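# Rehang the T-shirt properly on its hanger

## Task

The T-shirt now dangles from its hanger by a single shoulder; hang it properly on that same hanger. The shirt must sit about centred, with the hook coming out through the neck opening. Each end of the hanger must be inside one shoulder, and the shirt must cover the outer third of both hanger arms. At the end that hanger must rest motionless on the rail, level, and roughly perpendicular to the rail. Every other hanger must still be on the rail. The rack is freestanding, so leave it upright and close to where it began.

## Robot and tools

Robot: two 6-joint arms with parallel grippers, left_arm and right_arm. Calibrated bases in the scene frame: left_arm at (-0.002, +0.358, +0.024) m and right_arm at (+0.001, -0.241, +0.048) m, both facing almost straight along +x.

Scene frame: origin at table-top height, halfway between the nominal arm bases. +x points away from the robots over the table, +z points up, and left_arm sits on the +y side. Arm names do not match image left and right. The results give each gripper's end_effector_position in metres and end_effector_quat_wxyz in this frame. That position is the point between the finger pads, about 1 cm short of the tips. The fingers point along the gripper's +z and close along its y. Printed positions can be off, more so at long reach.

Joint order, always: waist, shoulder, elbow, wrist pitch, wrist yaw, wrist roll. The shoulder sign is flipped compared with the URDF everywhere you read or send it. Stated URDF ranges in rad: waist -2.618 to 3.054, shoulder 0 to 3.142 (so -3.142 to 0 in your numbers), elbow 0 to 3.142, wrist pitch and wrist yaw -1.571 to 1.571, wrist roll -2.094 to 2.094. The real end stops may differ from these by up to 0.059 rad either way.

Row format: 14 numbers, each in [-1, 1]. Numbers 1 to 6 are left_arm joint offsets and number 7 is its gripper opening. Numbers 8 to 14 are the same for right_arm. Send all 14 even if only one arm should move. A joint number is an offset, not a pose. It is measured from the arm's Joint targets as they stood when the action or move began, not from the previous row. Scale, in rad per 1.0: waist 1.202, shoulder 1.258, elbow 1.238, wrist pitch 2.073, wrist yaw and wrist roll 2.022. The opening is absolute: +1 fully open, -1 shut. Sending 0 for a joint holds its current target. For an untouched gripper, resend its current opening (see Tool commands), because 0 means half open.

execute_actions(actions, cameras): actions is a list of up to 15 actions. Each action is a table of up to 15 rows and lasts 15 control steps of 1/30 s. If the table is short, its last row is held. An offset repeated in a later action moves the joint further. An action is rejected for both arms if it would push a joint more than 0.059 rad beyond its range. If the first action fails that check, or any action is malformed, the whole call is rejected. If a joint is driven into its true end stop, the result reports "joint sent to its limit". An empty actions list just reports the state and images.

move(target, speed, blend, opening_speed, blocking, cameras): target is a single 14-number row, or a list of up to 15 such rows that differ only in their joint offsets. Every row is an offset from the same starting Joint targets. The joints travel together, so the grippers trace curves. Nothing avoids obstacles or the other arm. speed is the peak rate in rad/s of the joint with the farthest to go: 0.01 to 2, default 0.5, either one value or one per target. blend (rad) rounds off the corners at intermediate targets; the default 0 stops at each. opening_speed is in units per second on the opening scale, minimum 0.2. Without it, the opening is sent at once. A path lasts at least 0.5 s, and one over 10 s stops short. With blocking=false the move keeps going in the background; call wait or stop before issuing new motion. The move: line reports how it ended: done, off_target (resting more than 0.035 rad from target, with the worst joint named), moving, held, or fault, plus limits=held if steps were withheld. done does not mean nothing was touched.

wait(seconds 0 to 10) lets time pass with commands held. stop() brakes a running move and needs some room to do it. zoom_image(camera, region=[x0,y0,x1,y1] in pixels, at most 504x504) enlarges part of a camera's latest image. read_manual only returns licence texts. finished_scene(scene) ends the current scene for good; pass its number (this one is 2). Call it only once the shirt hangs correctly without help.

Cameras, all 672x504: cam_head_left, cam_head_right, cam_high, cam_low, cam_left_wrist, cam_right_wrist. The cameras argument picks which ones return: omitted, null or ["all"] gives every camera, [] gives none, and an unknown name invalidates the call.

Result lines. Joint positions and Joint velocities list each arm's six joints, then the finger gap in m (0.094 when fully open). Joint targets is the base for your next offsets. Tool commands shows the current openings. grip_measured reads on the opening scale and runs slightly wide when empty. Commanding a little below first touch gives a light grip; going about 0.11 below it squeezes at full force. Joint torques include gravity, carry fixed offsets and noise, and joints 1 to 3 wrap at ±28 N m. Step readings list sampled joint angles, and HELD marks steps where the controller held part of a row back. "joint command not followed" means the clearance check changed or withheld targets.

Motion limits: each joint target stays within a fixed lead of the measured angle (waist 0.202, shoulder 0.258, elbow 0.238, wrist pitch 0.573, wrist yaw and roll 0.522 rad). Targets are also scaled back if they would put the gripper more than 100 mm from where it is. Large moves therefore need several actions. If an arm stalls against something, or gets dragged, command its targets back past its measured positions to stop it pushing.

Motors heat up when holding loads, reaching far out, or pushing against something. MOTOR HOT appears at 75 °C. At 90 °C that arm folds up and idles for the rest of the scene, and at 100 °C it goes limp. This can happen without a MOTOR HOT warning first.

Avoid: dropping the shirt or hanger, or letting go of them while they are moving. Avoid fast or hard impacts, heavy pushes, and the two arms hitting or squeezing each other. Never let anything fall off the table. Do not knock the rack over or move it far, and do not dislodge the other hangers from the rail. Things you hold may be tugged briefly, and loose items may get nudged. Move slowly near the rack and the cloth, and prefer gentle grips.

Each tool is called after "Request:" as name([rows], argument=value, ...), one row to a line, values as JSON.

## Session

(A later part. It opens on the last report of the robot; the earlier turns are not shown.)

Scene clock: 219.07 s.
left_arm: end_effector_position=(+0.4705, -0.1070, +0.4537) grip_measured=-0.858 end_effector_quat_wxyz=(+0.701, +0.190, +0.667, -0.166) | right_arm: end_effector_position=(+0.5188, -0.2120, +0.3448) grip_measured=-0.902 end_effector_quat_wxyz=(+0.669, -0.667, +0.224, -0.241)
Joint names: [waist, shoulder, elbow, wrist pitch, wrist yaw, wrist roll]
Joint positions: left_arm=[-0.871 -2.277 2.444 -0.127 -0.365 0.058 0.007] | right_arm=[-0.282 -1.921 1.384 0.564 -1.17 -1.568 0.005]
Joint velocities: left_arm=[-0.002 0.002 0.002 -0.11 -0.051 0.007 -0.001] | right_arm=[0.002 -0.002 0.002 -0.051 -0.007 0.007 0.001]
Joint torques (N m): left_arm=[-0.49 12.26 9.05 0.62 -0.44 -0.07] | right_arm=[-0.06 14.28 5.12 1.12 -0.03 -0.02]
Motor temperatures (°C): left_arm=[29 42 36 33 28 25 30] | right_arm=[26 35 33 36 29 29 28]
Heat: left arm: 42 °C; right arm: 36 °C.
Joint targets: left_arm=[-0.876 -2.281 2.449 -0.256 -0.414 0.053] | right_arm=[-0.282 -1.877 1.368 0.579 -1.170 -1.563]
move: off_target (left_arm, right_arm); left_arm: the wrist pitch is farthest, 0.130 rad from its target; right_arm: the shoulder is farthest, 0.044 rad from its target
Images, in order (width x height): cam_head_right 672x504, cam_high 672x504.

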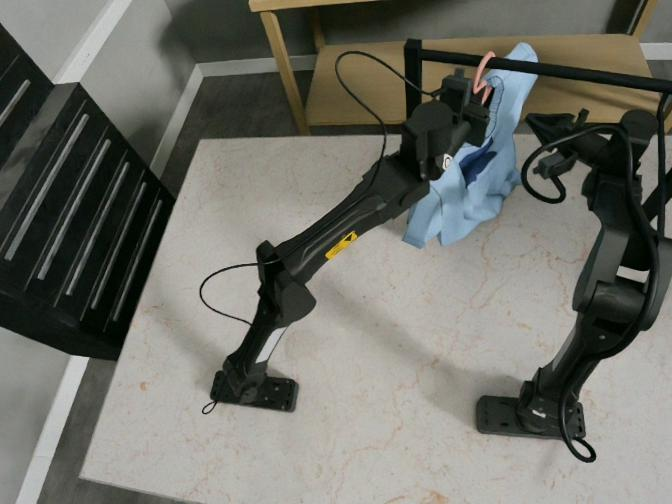

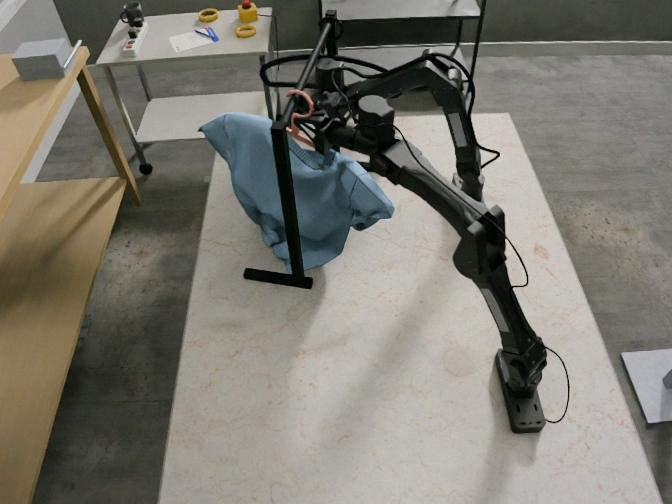

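Request:
move(target=[-0.0237,-0.0068,0.0142,-0.0027,-0.1056,0,-0.95,0,0,0,0,0,0,-0.9], speed=0.2, cameras=["cam_head_right","cam_high","cam_left_wrist"])

Request:
zoom_image(camera="cam_high", region=[180, 70, 440, 300])

Request:
zoom_image(camera="cam_head_right", region=[360, 10, 620, 260])

Scene clock: 220.83 s.
left_arm: end_effector_position=(+0.4700, -0.0890, +0.4547) grip_measured=-0.858 end_effector_quat_wxyz=(+0.709, +0.134, +0.684, -0.109) | right_arm: end_effector_position=(+0.5188, -0.2120, +0.3448) grip_measured=-0.902 end_effector_quat_wxyz=(+0.669, -0.667, +0.224, -0.241)
Joint names: [waist, shoulder, elbow, wrist pitch, wrist yaw, wrist roll]
Joint positions: left_arm=[-0.902 -2.277 2.458 -0.147 -0.56 0.058 0.007] | right_arm=[-0.282 -1.921 1.384 0.564 -1.17 -1.568 0.005]
Joint velocities: left_arm=[-0.007 -0.002 -0.002 -0.022 -0.007 -0.022 0] | right_arm=[0.012 -0.017 -0.007 0.022 -0.007 -0.037 0.001]
Joint torques (N m): left_arm=[-0.24 11.49 9.35 0.69 -0.7 -0.02] | right_arm=[-0.08 14.3 5.18 1.13 -0.03 -0.02]
Motor temperatures (°C): left_arm=[29 42 36 33 28 25 30] | right_arm=[26 35 33 36 29 29 28]
Heat: left arm: 42 °C; right arm: 36 °C.
Joint targets: left_arm=[-0.905 -2.289 2.466 -0.262 -0.627 0.053] | right_arm=[-0.282 -1.877 1.368 0.579 -1.170 -1.563]
move: off_target (left_arm, right_arm); left_arm: the wrist pitch is farthest, 0.115 rad from its target; right_arm: the shoulder is farthest, 0.044 rad from its target
Images, in order (width x height): cam_head_right 672x504, cam_high 672x504, cam_left_wrist 672x504.

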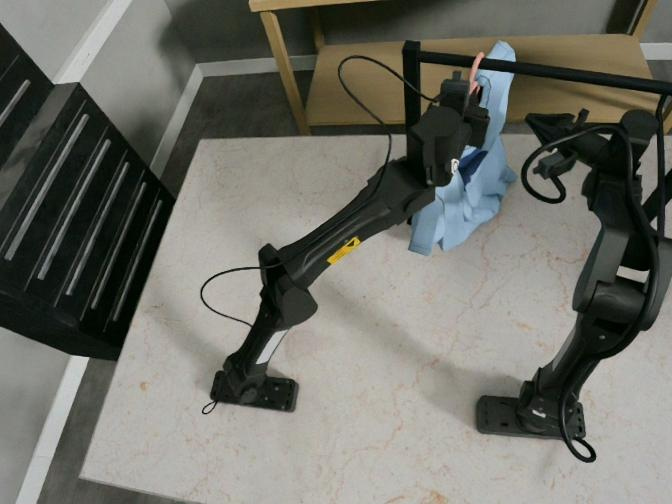

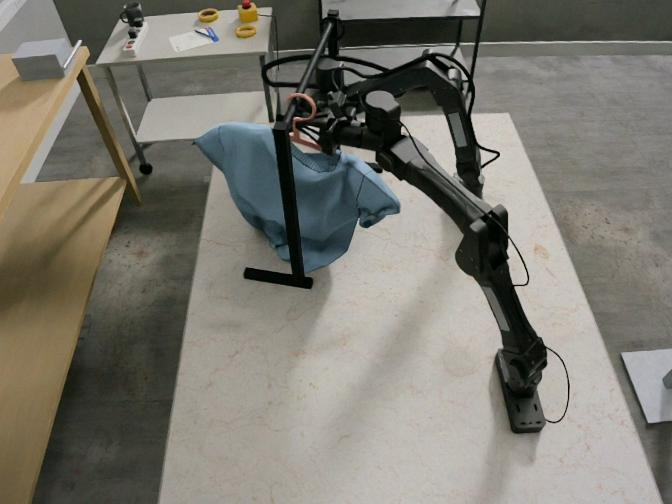

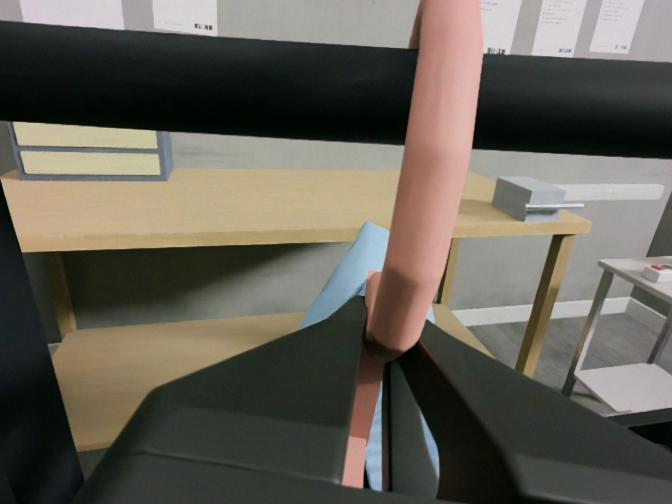

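Scaled by 1.938 from the camera's 672x504 image, which has a finer 960x720 frame.

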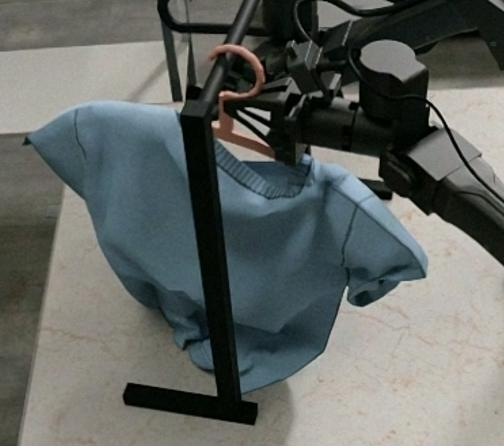

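Scaled by 1.938 from the camera's 672x504 image, which has a finer 960x720 frame.

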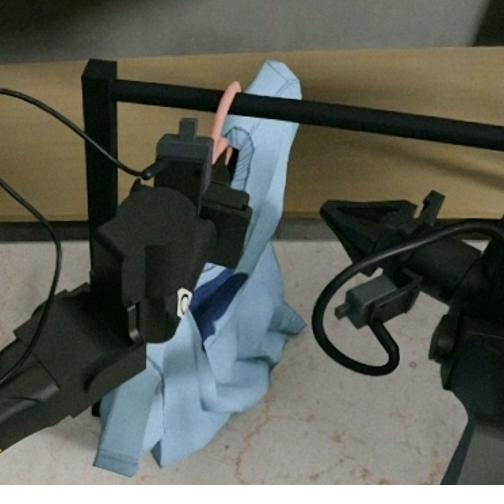

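Request:
execute_actions(actions=[], cameras=["cam_high","cam_low","cam_right_wrist","cam_head_left"])

Request:
zoom_image(camera="cam_high", region=[260, 80, 380, 200])

Request:
zoom_image(camera="cam_low", region=[340, 50, 540, 250])

Scene clock: 221.27 s.
left_arm: end_effector_position=(+0.4700, -0.0890, +0.4549) grip_measured=-0.858 end_effector_quat_wxyz=(+0.709, +0.134, +0.684, -0.109) | right_arm: end_effector_position=(+0.5188, -0.2120, +0.3448) grip_measured=-0.902 end_effector_quat_wxyz=(+0.669, -0.667, +0.224, -0.241)
Joint names: [waist, shoulder, elbow, wrist pitch, wrist yaw, wrist roll]
Joint positions: left_arm=[-0.902 -2.277 2.458 -0.147 -0.56 0.058 0.007] | right_arm=[-0.282 -1.921 1.384 0.564 -1.17 -1.568 0.005]
Joint velocities: left_arm=[-0.002 -0.002 0.007 -0.037 -0.007 0.022 0] | right_arm=[-0.012 -0.022 -0.002 0.066 0.007 -0.095 0]
Joint torques (N m): left_arm=[-0.25 11.63 9.33 0.68 -0.7 -0.04] | right_arm=[-0.08 14.28 5.15 1.13 -0.03 -0.01]
Motor temperatures (°C): left_arm=[29 42 36 33 28 25 30] | right_arm=[26 36 33 36 29 29 28]
Heat: left arm: 42 °C; right arm: 36 °C.
Joint targets: left_arm=[-0.905 -2.289 2.467 -0.262 -0.627 0.053] | right_arm=[-0.282 -1.877 1.368 0.579 -1.170 -1.563]
Tool commands: left_gripper/opening=-0.95 right_gripper/opening=-0.9
Images, in order (width x height): cam_head_left 672x504, cam_high 672x504, cam_low 672x504, cam_right_wrist 672x504.

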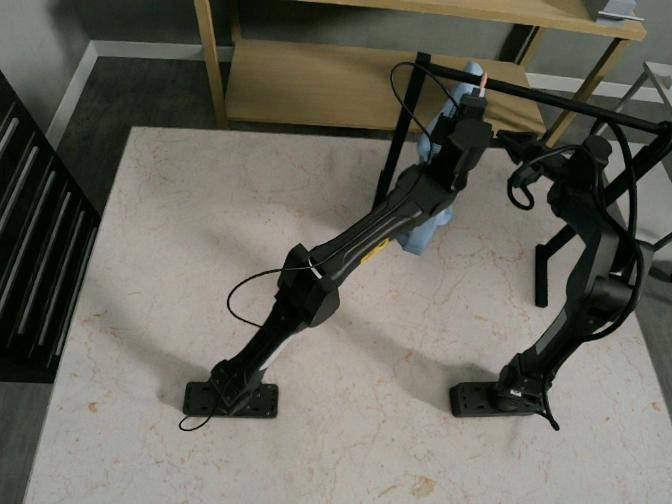

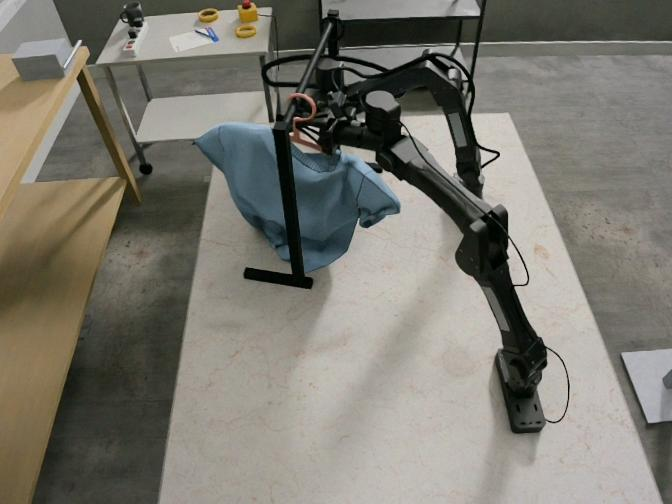

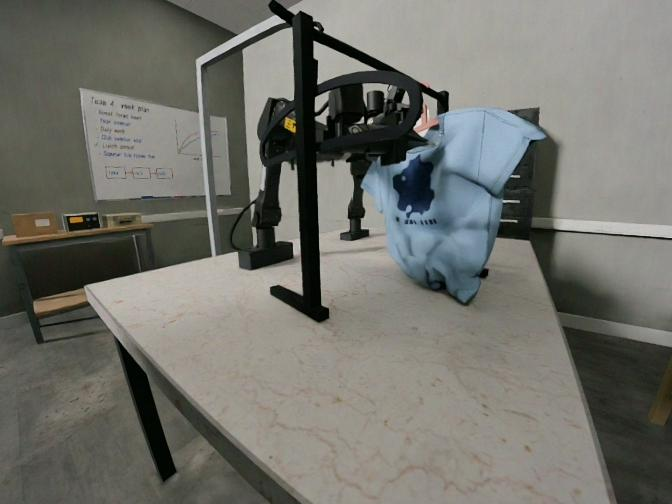

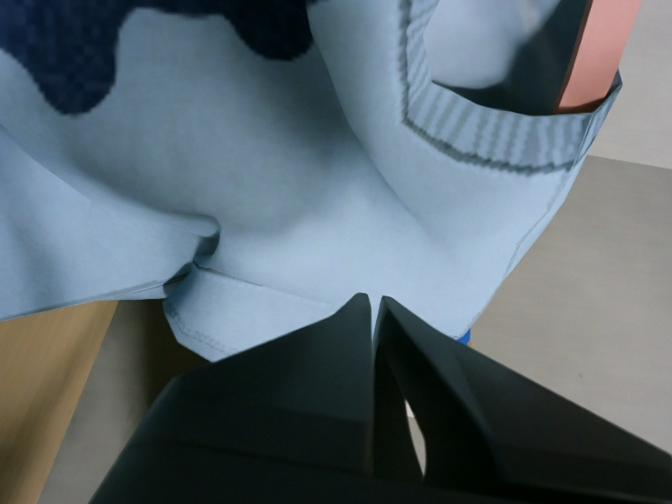

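Scaled by 4.200 from the camera's 672x504 image, which has a finer 960x720 frame.

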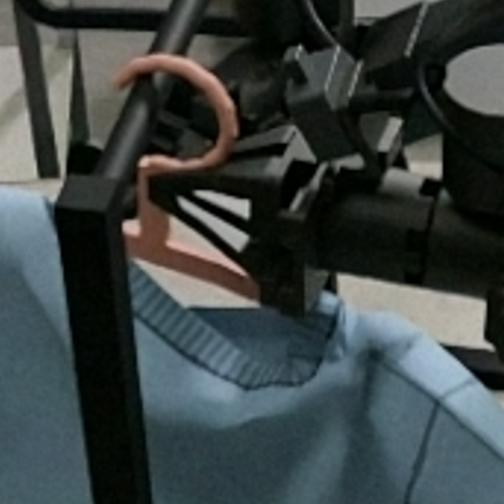

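Scaled by 2.520 from the camera's 672x504 image, which has a finer 960x720 frame.

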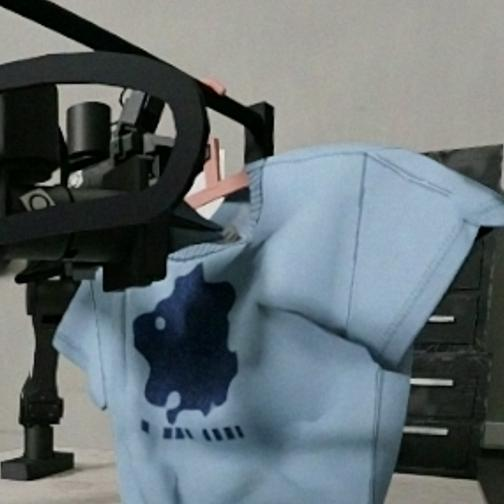

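Request:
move([
  [0,0,0,0,0,0,-0.95,0.0188,0.1518,-0.0961,-0.0333,-0.0381,0,-0.9],
  [0,0,0,0,0,0,-0.95,0.155,0.06,0.0181,-0.0456,0.0451,0,-0.9],
], speed=0.3, cameras=["cam_right_wrist","cam_head_right"])

Scene clock: 223.80 s.
left_arm: end_effector_position=(+0.4700, -0.0890, +0.4549) grip_measured=-0.858 end_effector_quat_wxyz=(+0.709, +0.134, +0.684, -0.109) | right_arm: end_effector_position=(+0.4885, -0.1206, +0.3840) grip_measured=-0.902 end_effector_quat_wxyz=(+0.684, -0.674, +0.173, -0.217)
Joint names: [waist, shoulder, elbow, wrist pitch, wrist yaw, wrist roll]
Joint positions: left_arm=[-0.902 -2.277 2.458 -0.147 -0.56 0.058 0.007] | right_arm=[-0.094 -1.789 1.347 0.508 -1.093 -1.568 0.005]
Joint velocities: left_arm=[-0.017 0.012 -0.017 -0.051 0.037 0.051 0] | right_arm=[-0.002 0.027 0.007 -0.022 0.051 0.022 -0.001]
Joint torques (N m): left_arm=[-0.25 11.37 9.31 0.69 -0.72 -0.02] | right_arm=[-0.16 8.09 9.59 0.78 0.11 -0.01]
Motor temperatures (°C): left_arm=[29 42 36 33 28 25 30] | right_arm=[26 36 33 36 29 29 28]
Heat: left arm: 42 °C; right arm: 36 °C.
Joint targets: left_arm=[-0.905 -2.289 2.467 -0.262 -0.627 0.053] | right_arm=[-0.096 -1.801 1.390 0.485 -1.079 -1.563]
move: off_target (left_arm, right_arm); left_arm: the wrist pitch is farthest, 0.115 rad from its target; right_arm: the elbow is farthest, 0.043 rad from its target
Images, in order (width x height): cam_head_right 672x504, cam_right_wrist 672x504.

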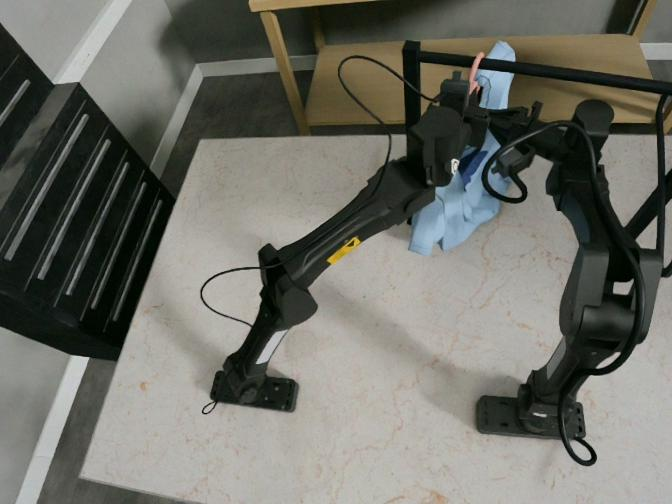

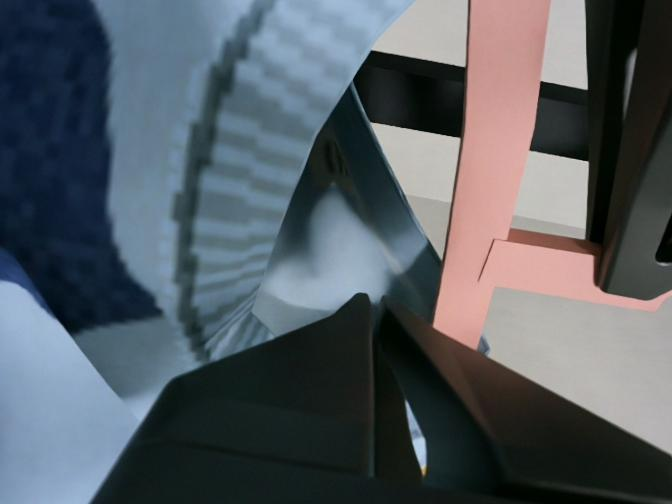

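Request:
move(target=[0,0,0,0,0,0,-0.95,0.0715,-0.0469,0.0565,-0.0053,0.04,0,-0.9], speed=0.2, cameras=["cam_right_wrist"])

Request:
move(target=[0,0,0,0,0,0,-0.95,-0.0185,-0.1272,0.139,-0.0065,-0.011,0,-0.9], speed=0.15, cameras=["cam_right_wrist","cam_high"])

Request:
zoom_image(camera="cam_high", region=[180, 70, 440, 300])

Scene clock: 225.13 s.
left_arm: end_effector_position=(+0.4700, -0.0890, +0.4549) grip_measured=-0.858 end_effector_quat_wxyz=(+0.709, +0.134, +0.684, -0.109) | right_arm: end_effector_position=(+0.5043, -0.0861, +0.3839) grip_measured=-0.902 end_effector_quat_wxyz=(+0.687, -0.673, +0.172, -0.215)
Joint names: [waist, shoulder, elbow, wrist pitch, wrist yaw, wrist roll]
Joint positions: left_arm=[-0.902 -2.277 2.458 -0.147 -0.56 0.058 0.007] | right_arm=[-0.008 -1.847 1.416 0.498 -1.012 -1.568 0.005]
Joint velocities: left_arm=[0.002 -0.002 0.012 0.007 0.081 -0.007 0] | right_arm=[0.017 0.017 0.012 0.007 -0.051 0.095 0]
Joint torques (N m): left_arm=[-0.16 11.52 9.25 0.7 -0.7 0.02] | right_arm=[-0.17 8.58 9.72 0.82 0.13 -0.01]
Motor temperatures (°C): left_arm=[29 42 36 33 28 25 30] | right_arm=[26 36 33 36 29 29 28]
Heat: left arm: 42 °C; right arm: 36 °C.
Joint targets: left_arm=[-0.905 -2.289 2.467 -0.262 -0.627 0.053] | right_arm=[-0.010 -1.860 1.460 0.474 -0.998 -1.563]
move: off_target (left_arm, right_arm); left_arm: the wrist pitch is farthest, 0.115 rad from its target; right_arm: the elbow is farthest, 0.044 rad from its target
Images, in order (width x height): cam_right_wrist 672x504.

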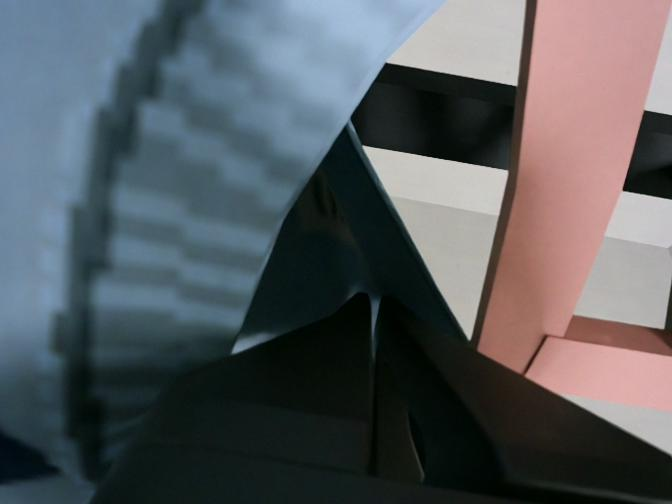

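Scene clock: 226.67 s.
left_arm: end_effector_position=(+0.4700, -0.0890, +0.4549) grip_measured=-0.858 end_effector_quat_wxyz=(+0.709, +0.134, +0.684, -0.109) | right_arm: end_effector_position=(+0.5449, -0.0948, +0.3742) grip_measured=-0.902 end_effector_quat_wxyz=(+0.686, -0.672, +0.173, -0.219)
Joint names: [waist, shoulder, elbow, wrist pitch, wrist yaw, wrist roll]
Joint positions: left_arm=[-0.902 -2.277 2.458 -0.147 -0.56 0.058 0.007] | right_arm=[-0.026 -2.003 1.589 0.485 -1.023 -1.568 0.005]
Joint velocities: left_arm=[-0.007 0.002 -0.002 -0.022 -0.007 -0.037 0] | right_arm=[-0.002 0.012 -0.012 -0.007 -0.022 0.037 0]
Joint torques (N m): left_arm=[-0.23 11.59 9.31 0.74 -0.72 -0.02] | right_arm=[-0.46 9.74 9.65 0.8 0.02 -0.02]
Motor temperatures (°C): left_arm=[29 42 36 33 28 25 30] | right_arm=[26 35 33 36 29 29 28]
Heat: left arm: 42 °C; right arm: 36 °C.
Joint targets: left_arm=[-0.905 -2.289 2.467 -0.262 -0.627 0.053] | right_arm=[-0.032 -2.020 1.632 0.460 -1.021 -1.563]
move: off_target (left_arm, right_arm); left_arm: the wrist pitch is farthest, 0.115 rad from its target; right_arm: the elbow is farthest, 0.043 rad from its target
Images, in order (width x height): cam_high 672x504, cam_right_wrist 672x504.

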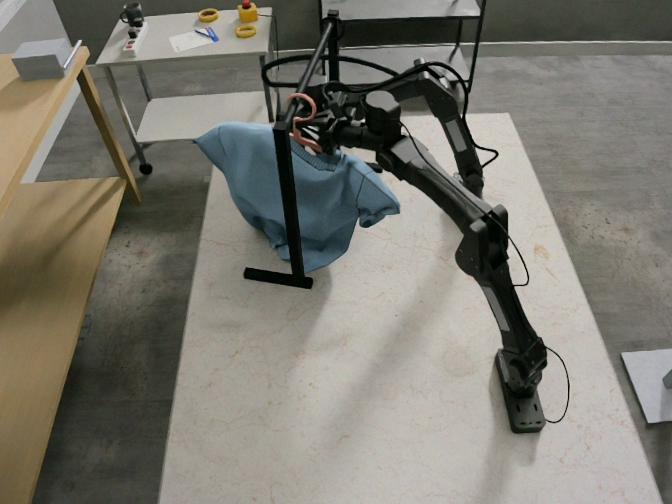

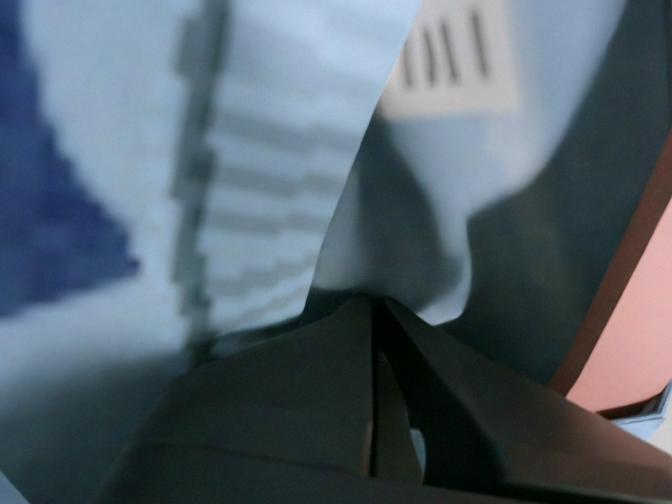

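Scaled by 1.938 from the camera's 672x504 image, which has a finer 960x720 frame.

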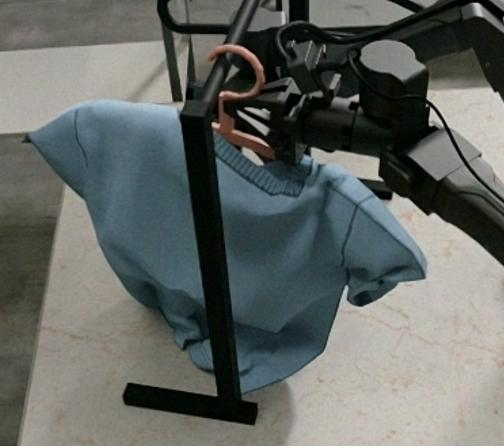

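Request:
move(target=[0,0,0,0,0,0,-0.95,-0.0185,-0.1272,0.135,-0.0005,-0.011,0,-0.9], speed=0.15, cameras=["cam_right_wrist","cam_head_right"])

Request:
zoom_image(camera="cam_head_right", region=[360, 10, 620, 260])

Request:
execute_actions(actions=[], cameras=["cam_high"])

Request:
zoom_image(camera="cam_high", region=[180, 70, 440, 300])

Scene clock: 228.47 s.
left_arm: end_effector_position=(+0.4700, -0.0890, +0.4549) grip_measured=-0.858 end_effector_quat_wxyz=(+0.709, +0.134, +0.684, -0.109) | right_arm: end_effector_position=(+0.5800, -0.1052, +0.3602) grip_measured=-0.902 end_effector_quat_wxyz=(+0.687, -0.672, +0.166, -0.223)
Joint names: [waist, shoulder, elbow, wrist pitch, wrist yaw, wrist roll]
Joint positions: left_arm=[-0.902 -2.277 2.458 -0.147 -0.56 0.06 0.007] | right_arm=[-0.048 -2.158 1.759 0.485 -1.049 -1.568 0.005]
Joint velocities: left_arm=[-0.002 0.012 -0.017 0.066 -0.037 -0.022 0] | right_arm=[0.007 0.012 0.012 0.066 -0.037 -0.051 0]
Joint torques (N m): left_arm=[-0.12 11.64 9.28 0.75 -0.68 0] | right_arm=[-0.53 10.62 9.44 0.78 0.07 -0.02]
Motor temperatures (°C): left_arm=[29 42 36 33 28 25 30] | right_arm=[26 35 33 36 29 29 28]
Heat: left arm: 42 °C; right arm: 36 °C.
Joint targets: left_arm=[-0.905 -2.289 2.467 -0.262 -0.627 0.053] | right_arm=[-0.054 -2.180 1.799 0.459 -1.043 -1.563]
move: off_target (left_arm, right_arm); left_arm: the wrist pitch is farthest, 0.115 rad from its target; right_arm: the elbow is farthest, 0.040 rad from its target
Images, in order (width x height): cam_head_right 672x504, cam_right_wrist 672x504.

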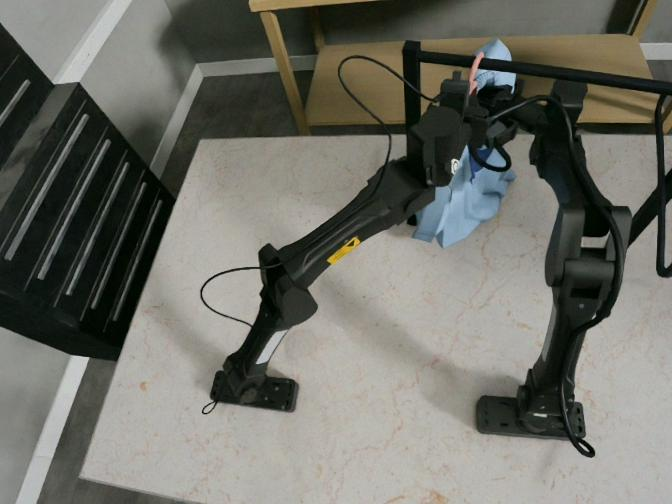

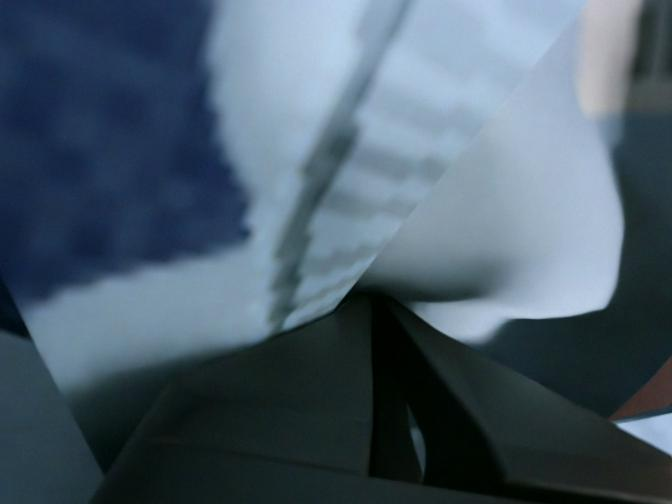

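Scaled by 1.938 from the camera's 672x504 image, which has a finer 960x720 frame.

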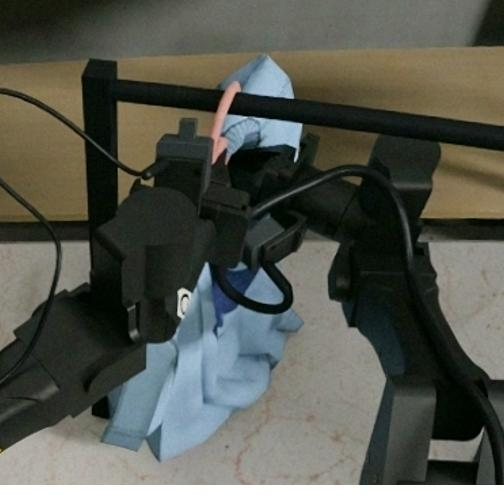

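Scene clock: 228.47 s.
left_arm: end_effector_position=(+0.4700, -0.0890, +0.4549) grip_measured=-0.858 end_effector_quat_wxyz=(+0.709, +0.134, +0.684, -0.109) | right_arm: end_effector_position=(+0.5800, -0.1052, +0.3602) grip_measured=-0.902 end_effector_quat_wxyz=(+0.687, -0.672, +0.166, -0.223)
Joint names: [waist, shoulder, elbow, wrist pitch, wrist yaw, wrist roll]
Joint positions: left_arm=[-0.902 -2.277 2.458 -0.147 -0.56 0.06 0.007] | right_arm=[-0.048 -2.158 1.759 0.485 -1.049 -1.568 0.005]
Joint velocities: left_arm=[-0.002 0.012 -0.017 0.066 -0.037 -0.022 0] | right_arm=[0.007 0.012 0.012 0.066 -0.037 -0.051 0]
Joint torques (N m): left_arm=[-0.12 11.64 9.28 0.75 -0.68 0] | right_arm=[-0.53 10.62 9.44 0.78 0.07 -0.02]
Motor temperatures (°C): left_arm=[29 42 36 33 28 25 30] | right_arm=[26 35 33 36 29 29 28]
Heat: left arm: 42 °C; right arm: 36 °C.
Joint targets: left_arm=[-0.905 -2.289 2.467 -0.262 -0.627 0.053] | right_arm=[-0.054 -2.180 1.799 0.459 -1.043 -1.563]
Tool commands: left_gripper/opening=-0.95 right_gripper/opening=-0.9
Images, in order (width x height): cam_high 672x504.

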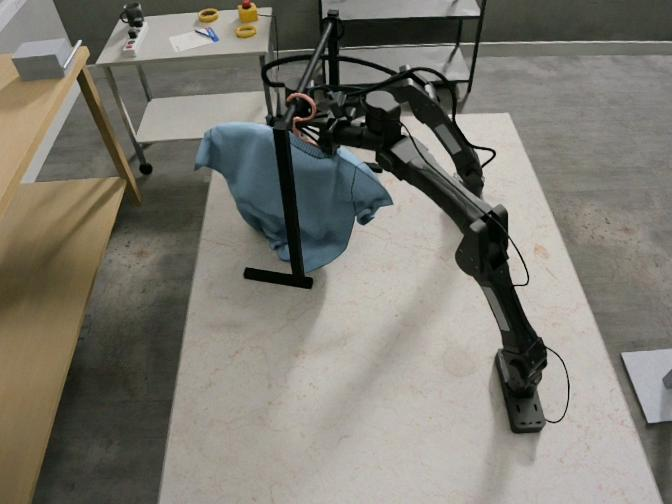

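Scaled by 1.938 from the camera's 672x504 image, which has a finer 960x720 frame.

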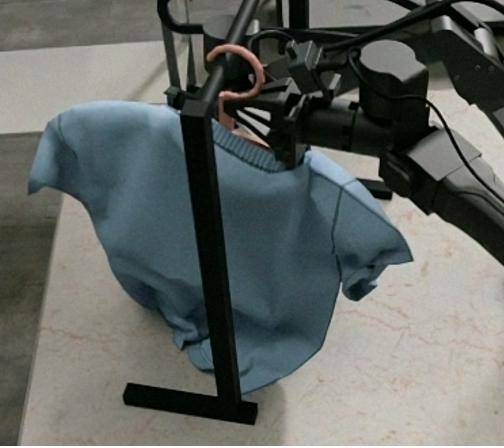

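Request:
move(target=[0,0,0,0,0,0,-0.95,-0.1897,0.2409,-0.3481,0.0579,-0.0628,0,-0.9], speed=0.35, cameras=["cam_right_wrist","cam_head_right","cam_high","cam_low"])

Request:
zoom_image(camera="cam_head_right", region=[360, 10, 620, 260])

Request:
zoom_image(camera="cam_high", region=[180, 70, 440, 300])

Request:
zoom_image(camera="cam_low", region=[340, 50, 560, 250])

Scene clock: 230.57 s.
left_arm: end_effector_position=(+0.4701, -0.0887, +0.4548) grip_measured=-0.858 end_effector_quat_wxyz=(+0.709, +0.134, +0.684, -0.108) | right_arm: end_effector_position=(+0.5193, -0.2128, +0.3417) grip_measured=-0.902 end_effector_quat_wxyz=(+0.668, -0.667, +0.231, -0.235)
Joint names: [waist, shoulder, elbow, wrist pitch, wrist yaw, wrist roll]
Joint positions: left_arm=[-0.902 -2.277 2.458 -0.147 -0.562 0.06 0.007] | right_arm=[-0.283 -1.922 1.384 0.547 -1.168 -1.568 0.005]
Joint velocities: left_arm=[0.007 -0.017 0.007 -0.007 -0.022 -0.051 0] | right_arm=[-0.002 -0.012 0.002 0.022 -0.007 -0.051 0]
Joint torques (N m): left_arm=[-0.31 11.45 9.22 0.68 -0.7 -0.04] | right_arm=[0.01 14.38 5.23 1.26 -0.04 -0.01]
Motor temperatures (°C): left_arm=[29 42 36 33 28 25 30] | right_arm=[26 36 33 36 29 29 28]
Heat: left arm: 42 °C; right arm: 36 °C.
Joint targets: left_arm=[-0.905 -2.289 2.467 -0.262 -0.627 0.053] | right_arm=[-0.282 -1.877 1.368 0.579 -1.170 -1.563]
move: off_target (left_arm, right_arm); left_arm: the wrist pitch is farthest, 0.115 rad from its target; right_arm: the shoulder is farthest, 0.045 rad from its target
Images, in order (width x height): cam_head_right 672x504, cam_high 672x504, cam_low 672x504, cam_right_wrist 672x504.

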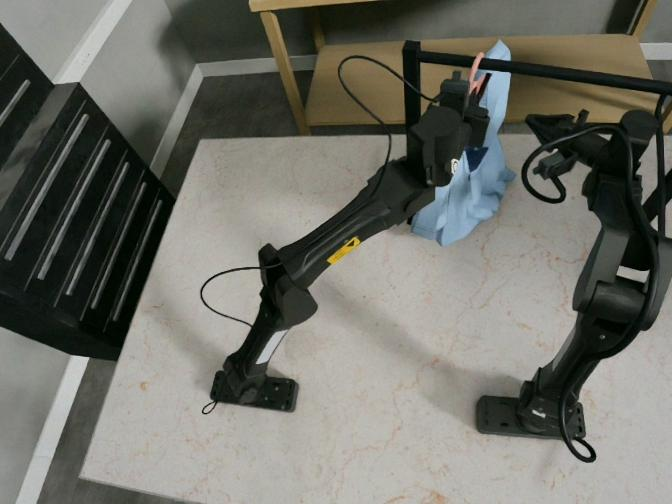

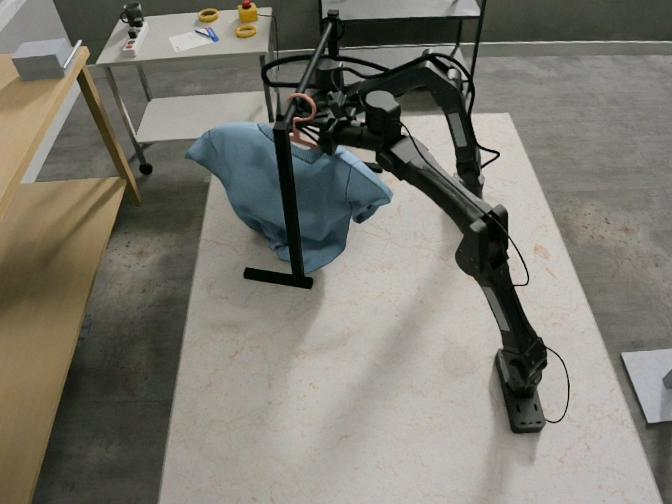

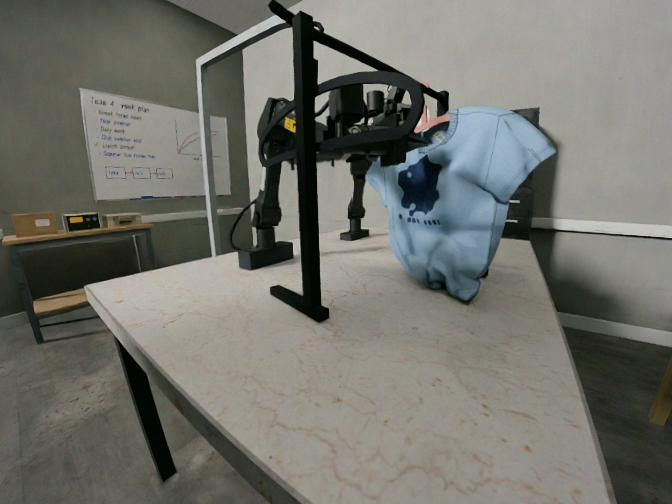

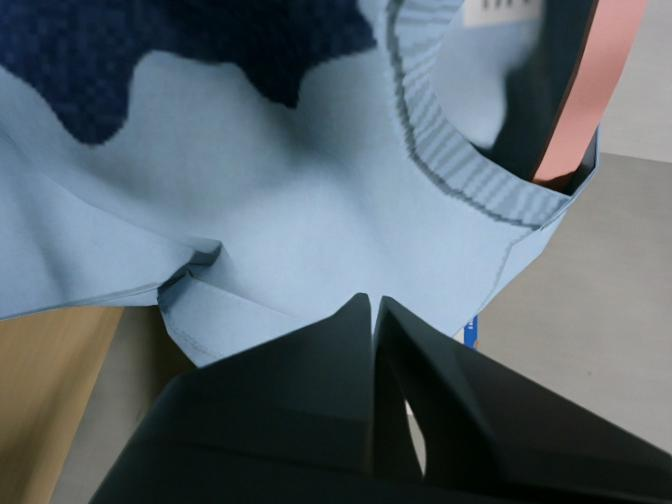

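Scaled by 1.938 from the camera's 672x504 image, which has a finer 960x720 frame.

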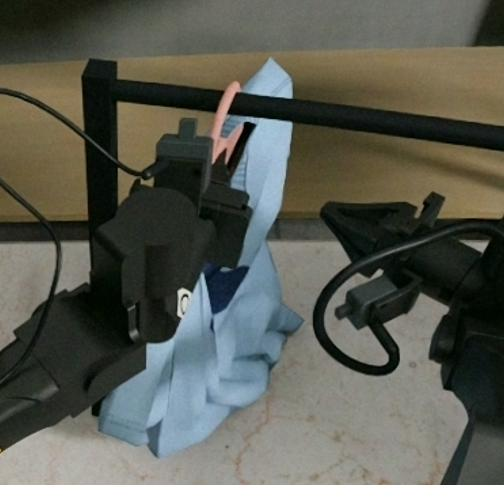

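Scaled by 1.938 from the camera's 672x504 image, which has a finer 960x720 frame.

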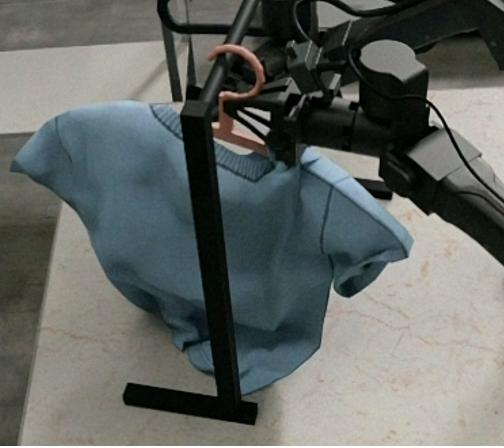

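Scaled by 2.291 from the camera's 672x504 image, which has a finer 960x720 frame.

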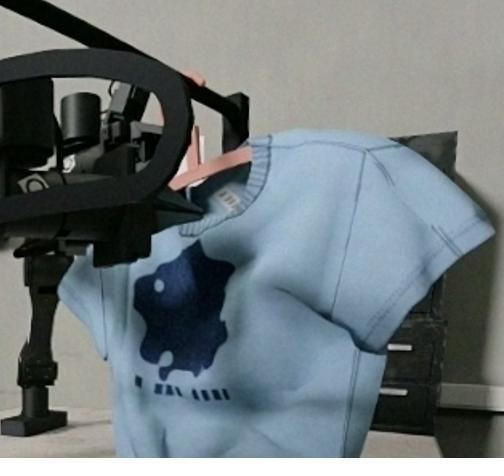

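Request:
move(target=[0,-0.016,0,0.008,0,0,-0.95,0,0,0,0,0,0,-0.9], speed=0.1, cameras=["cam_left_wrist","cam_low"])

Request:
zoom_image(camera="cam_low", region=[380, 60, 480, 160])

Scene clock: 231.57 s.
left_arm: end_effector_position=(+0.4701, -0.0887, +0.4548) grip_measured=-0.858 end_effector_quat_wxyz=(+0.709, +0.134, +0.684, -0.108) | right_arm: end_effector_position=(+0.5193, -0.2128, +0.3419) grip_measured=-0.902 end_effector_quat_wxyz=(+0.668, -0.667, +0.231, -0.236)
Joint names: [waist, shoulder, elbow, wrist pitch, wrist yaw, wrist roll]
Joint positions: left_arm=[-0.902 -2.277 2.458 -0.147 -0.562 0.06 0.007] | right_arm=[-0.283 -1.922 1.384 0.548 -1.168 -1.568 0.005]
Joint velocities: left_arm=[-0.017 -0.007 -0.007 -0.007 -0.051 -0.066 -0.001] | right_arm=[0.007 -0.017 -0.012 0.007 -0.022 -0.095 0.001]
Joint torques (N m): left_arm=[-0.18 10.04 9.21 0.87 -0.65 -0.04] | right_arm=[0.01 14.39 5.19 1.26 -0.04 -0.02]
Motor temperatures (°C): left_arm=[29 42 36 33 28 25 30] | right_arm=[26 36 33 36 29 29 28]
Heat: left arm: 42 °C; right arm: 36 °C.
Joint targets: left_arm=[-0.905 -2.310 2.467 -0.245 -0.627 0.053] | right_arm=[-0.282 -1.877 1.368 0.579 -1.170 -1.563]
move: off_target (left_arm, right_arm); left_arm: the wrist pitch is farthest, 0.099 rad from its target; right_arm: the shoulder is farthest, 0.045 rad from its target
Images, in order (width x height): cam_low 672x504, cam_left_wrist 672x504.

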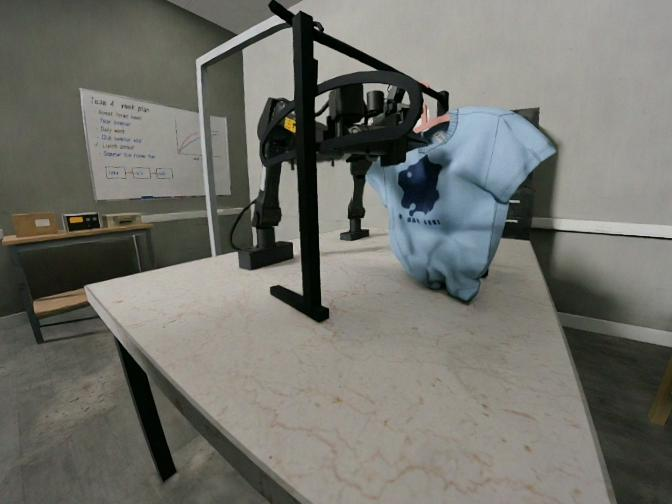

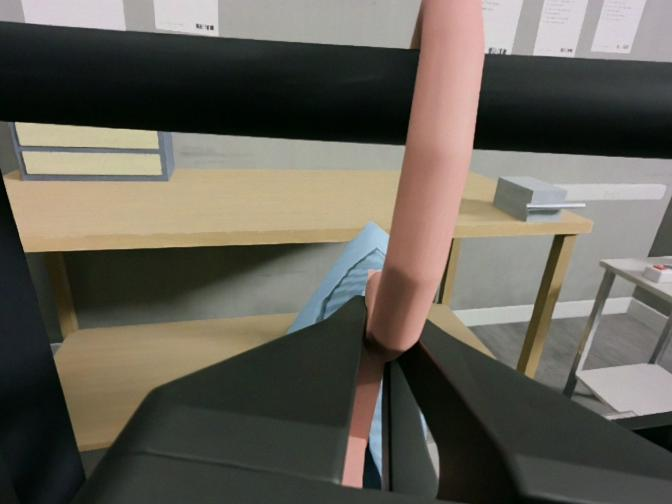

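Scaled by 5.040 from the camera's 672x504 image, which has a finer 960x720 frame.

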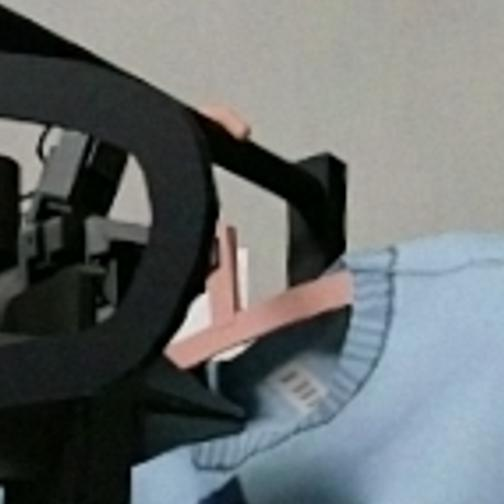

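Request:
move(target=[0,-0.014,0,0.007,0.02,0,-0.95,0,0,0,0,0,0,-0.9], speed=0.1, cameras=["cam_left_wrist"])

Scene clock: 232.53 s.
left_arm: end_effector_position=(+0.4700, -0.0890, +0.4549) grip_measured=-0.858 end_effector_quat_wxyz=(+0.709, +0.134, +0.684, -0.109) | right_arm: end_effector_position=(+0.5193, -0.2128, +0.3419) grip_measured=-0.902 end_effector_quat_wxyz=(+0.668, -0.667, +0.231, -0.236)
Joint names: [waist, shoulder, elbow, wrist pitch, wrist yaw, wrist roll]
Joint positions: left_arm=[-0.902 -2.277 2.458 -0.147 -0.56 0.06 0.007] | right_arm=[-0.283 -1.922 1.384 0.548 -1.168 -1.568 0.005]
Joint velocities: left_arm=[-0.002 -0.017 0.012 -0.051 -0.007 -0.066 0] | right_arm=[-0.017 0.007 0.002 -0.007 -0.007 -0.095 0]
Joint torques (N m): left_arm=[-0.29 8.53 9.17 1.02 -0.28 -0.02] | right_arm=[0.01 14.38 5.19 1.27 -0.04 -0.02]
Motor temperatures (°C): left_arm=[29 41 36 33 28 25 30] | right_arm=[26 36 33 36 29 29 28]
Heat: left arm: 41 °C; right arm: 36 °C.
Joint targets: left_arm=[-0.905 -2.327 2.467 -0.231 -0.587 0.053] | right_arm=[-0.282 -1.877 1.368 0.579 -1.170 -1.563]
move: off_target (left_arm, right_arm); left_arm: the wrist pitch is farthest, 0.084 rad from its target; right_arm: the shoulder is farthest, 0.045 rad from its target
Images, in order (width x height): cam_left_wrist 672x504.

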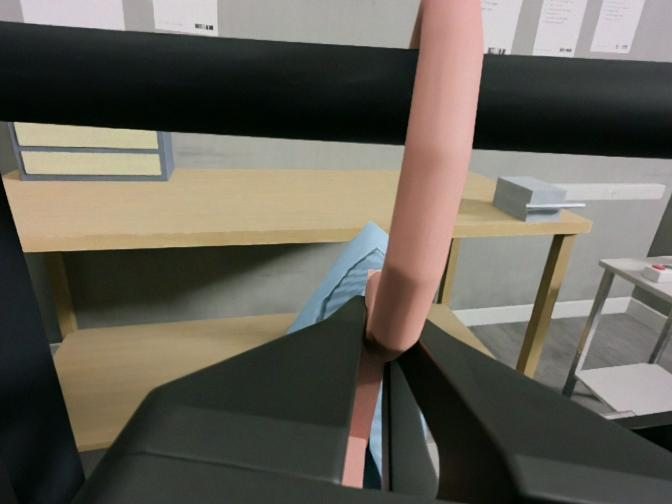

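Request:
move(target=[0,0,0,0,0,0,-0.5,0,0,0,0,0,0,-0.9], opening_speed=0.2, cameras=["cam_left_wrist","cam_high"])

Request:
zoom_image(camera="cam_high", region=[180, 70, 440, 300])

Scene clock: 235.17 s.
left_arm: end_effector_position=(+0.4731, -0.0895, +0.4400) grip_measured=-0.503 end_effector_quat_wxyz=(+0.697, +0.138, +0.697, -0.096) | right_arm: end_effector_position=(+0.5193, -0.2128, +0.3419) grip_measured=-0.902 end_effector_quat_wxyz=(+0.668, -0.667, +0.231, -0.236)
Joint names: [waist, shoulder, elbow, wrist pitch, wrist yaw, wrist roll]
Joint positions: left_arm=[-0.902 -2.289 2.458 -0.181 -0.574 0.052 0.023] | right_arm=[-0.283 -1.922 1.384 0.548 -1.168 -1.568 0.005]
Joint velocities: left_arm=[-0.017 0.007 0.007 -0.037 0.022 0.007 0.001] | right_arm=[-0.002 -0.012 -0.002 0.007 -0.081 -0.022 0]
Joint torques (N m): left_arm=[-0.12 9.66 9.25 1.27 -0.1 -0.01] | right_arm=[0.01 14.37 5.2 1.26 -0.04 -0.01]
Motor temperatures (°C): left_arm=[29 41 36 34 28 25 30] | right_arm=[26 37 32 36 29 29 28]
Heat: left arm: 41 °C; right arm: 37 °C.
Joint targets: left_arm=[-0.905 -2.327 2.467 -0.231 -0.587 0.053] | right_arm=[-0.282 -1.877 1.368 0.579 -1.170 -1.563]
move: off_target (left_arm, right_arm); left_arm: the wrist pitch is farthest, 0.050 rad from its target; right_arm: the shoulder is farthest, 0.045 rad from its target
Images, in order (width x height): cam_high 672x504, cam_left_wrist 672x504.

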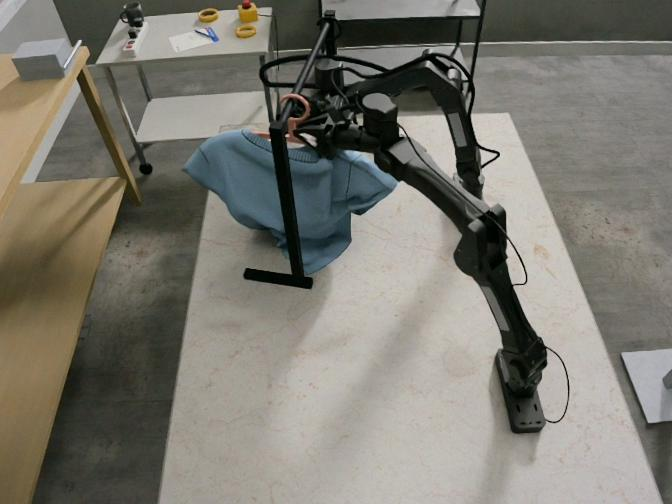

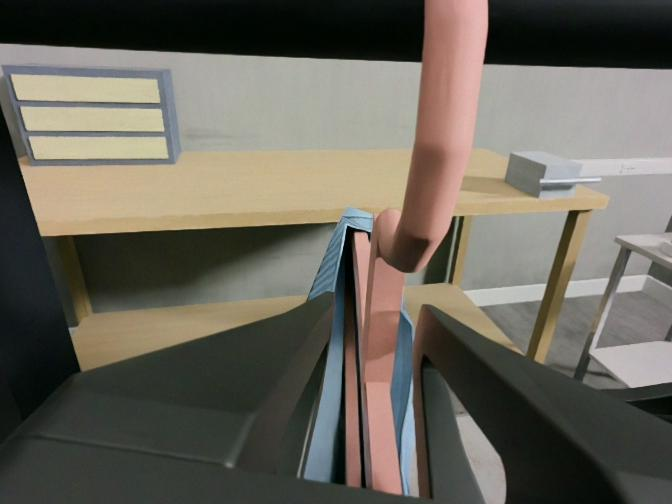

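Scaled by 1.938 from the camera's 672x504 image, which has a finer 960x720 frame.

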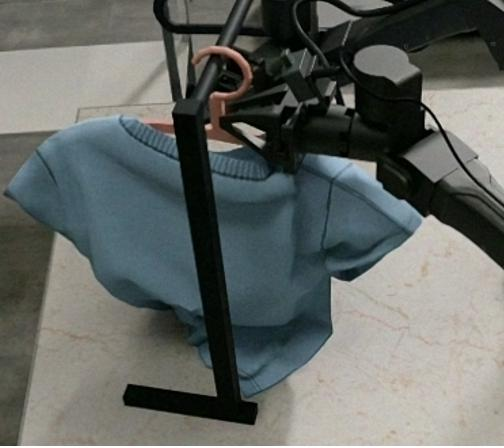

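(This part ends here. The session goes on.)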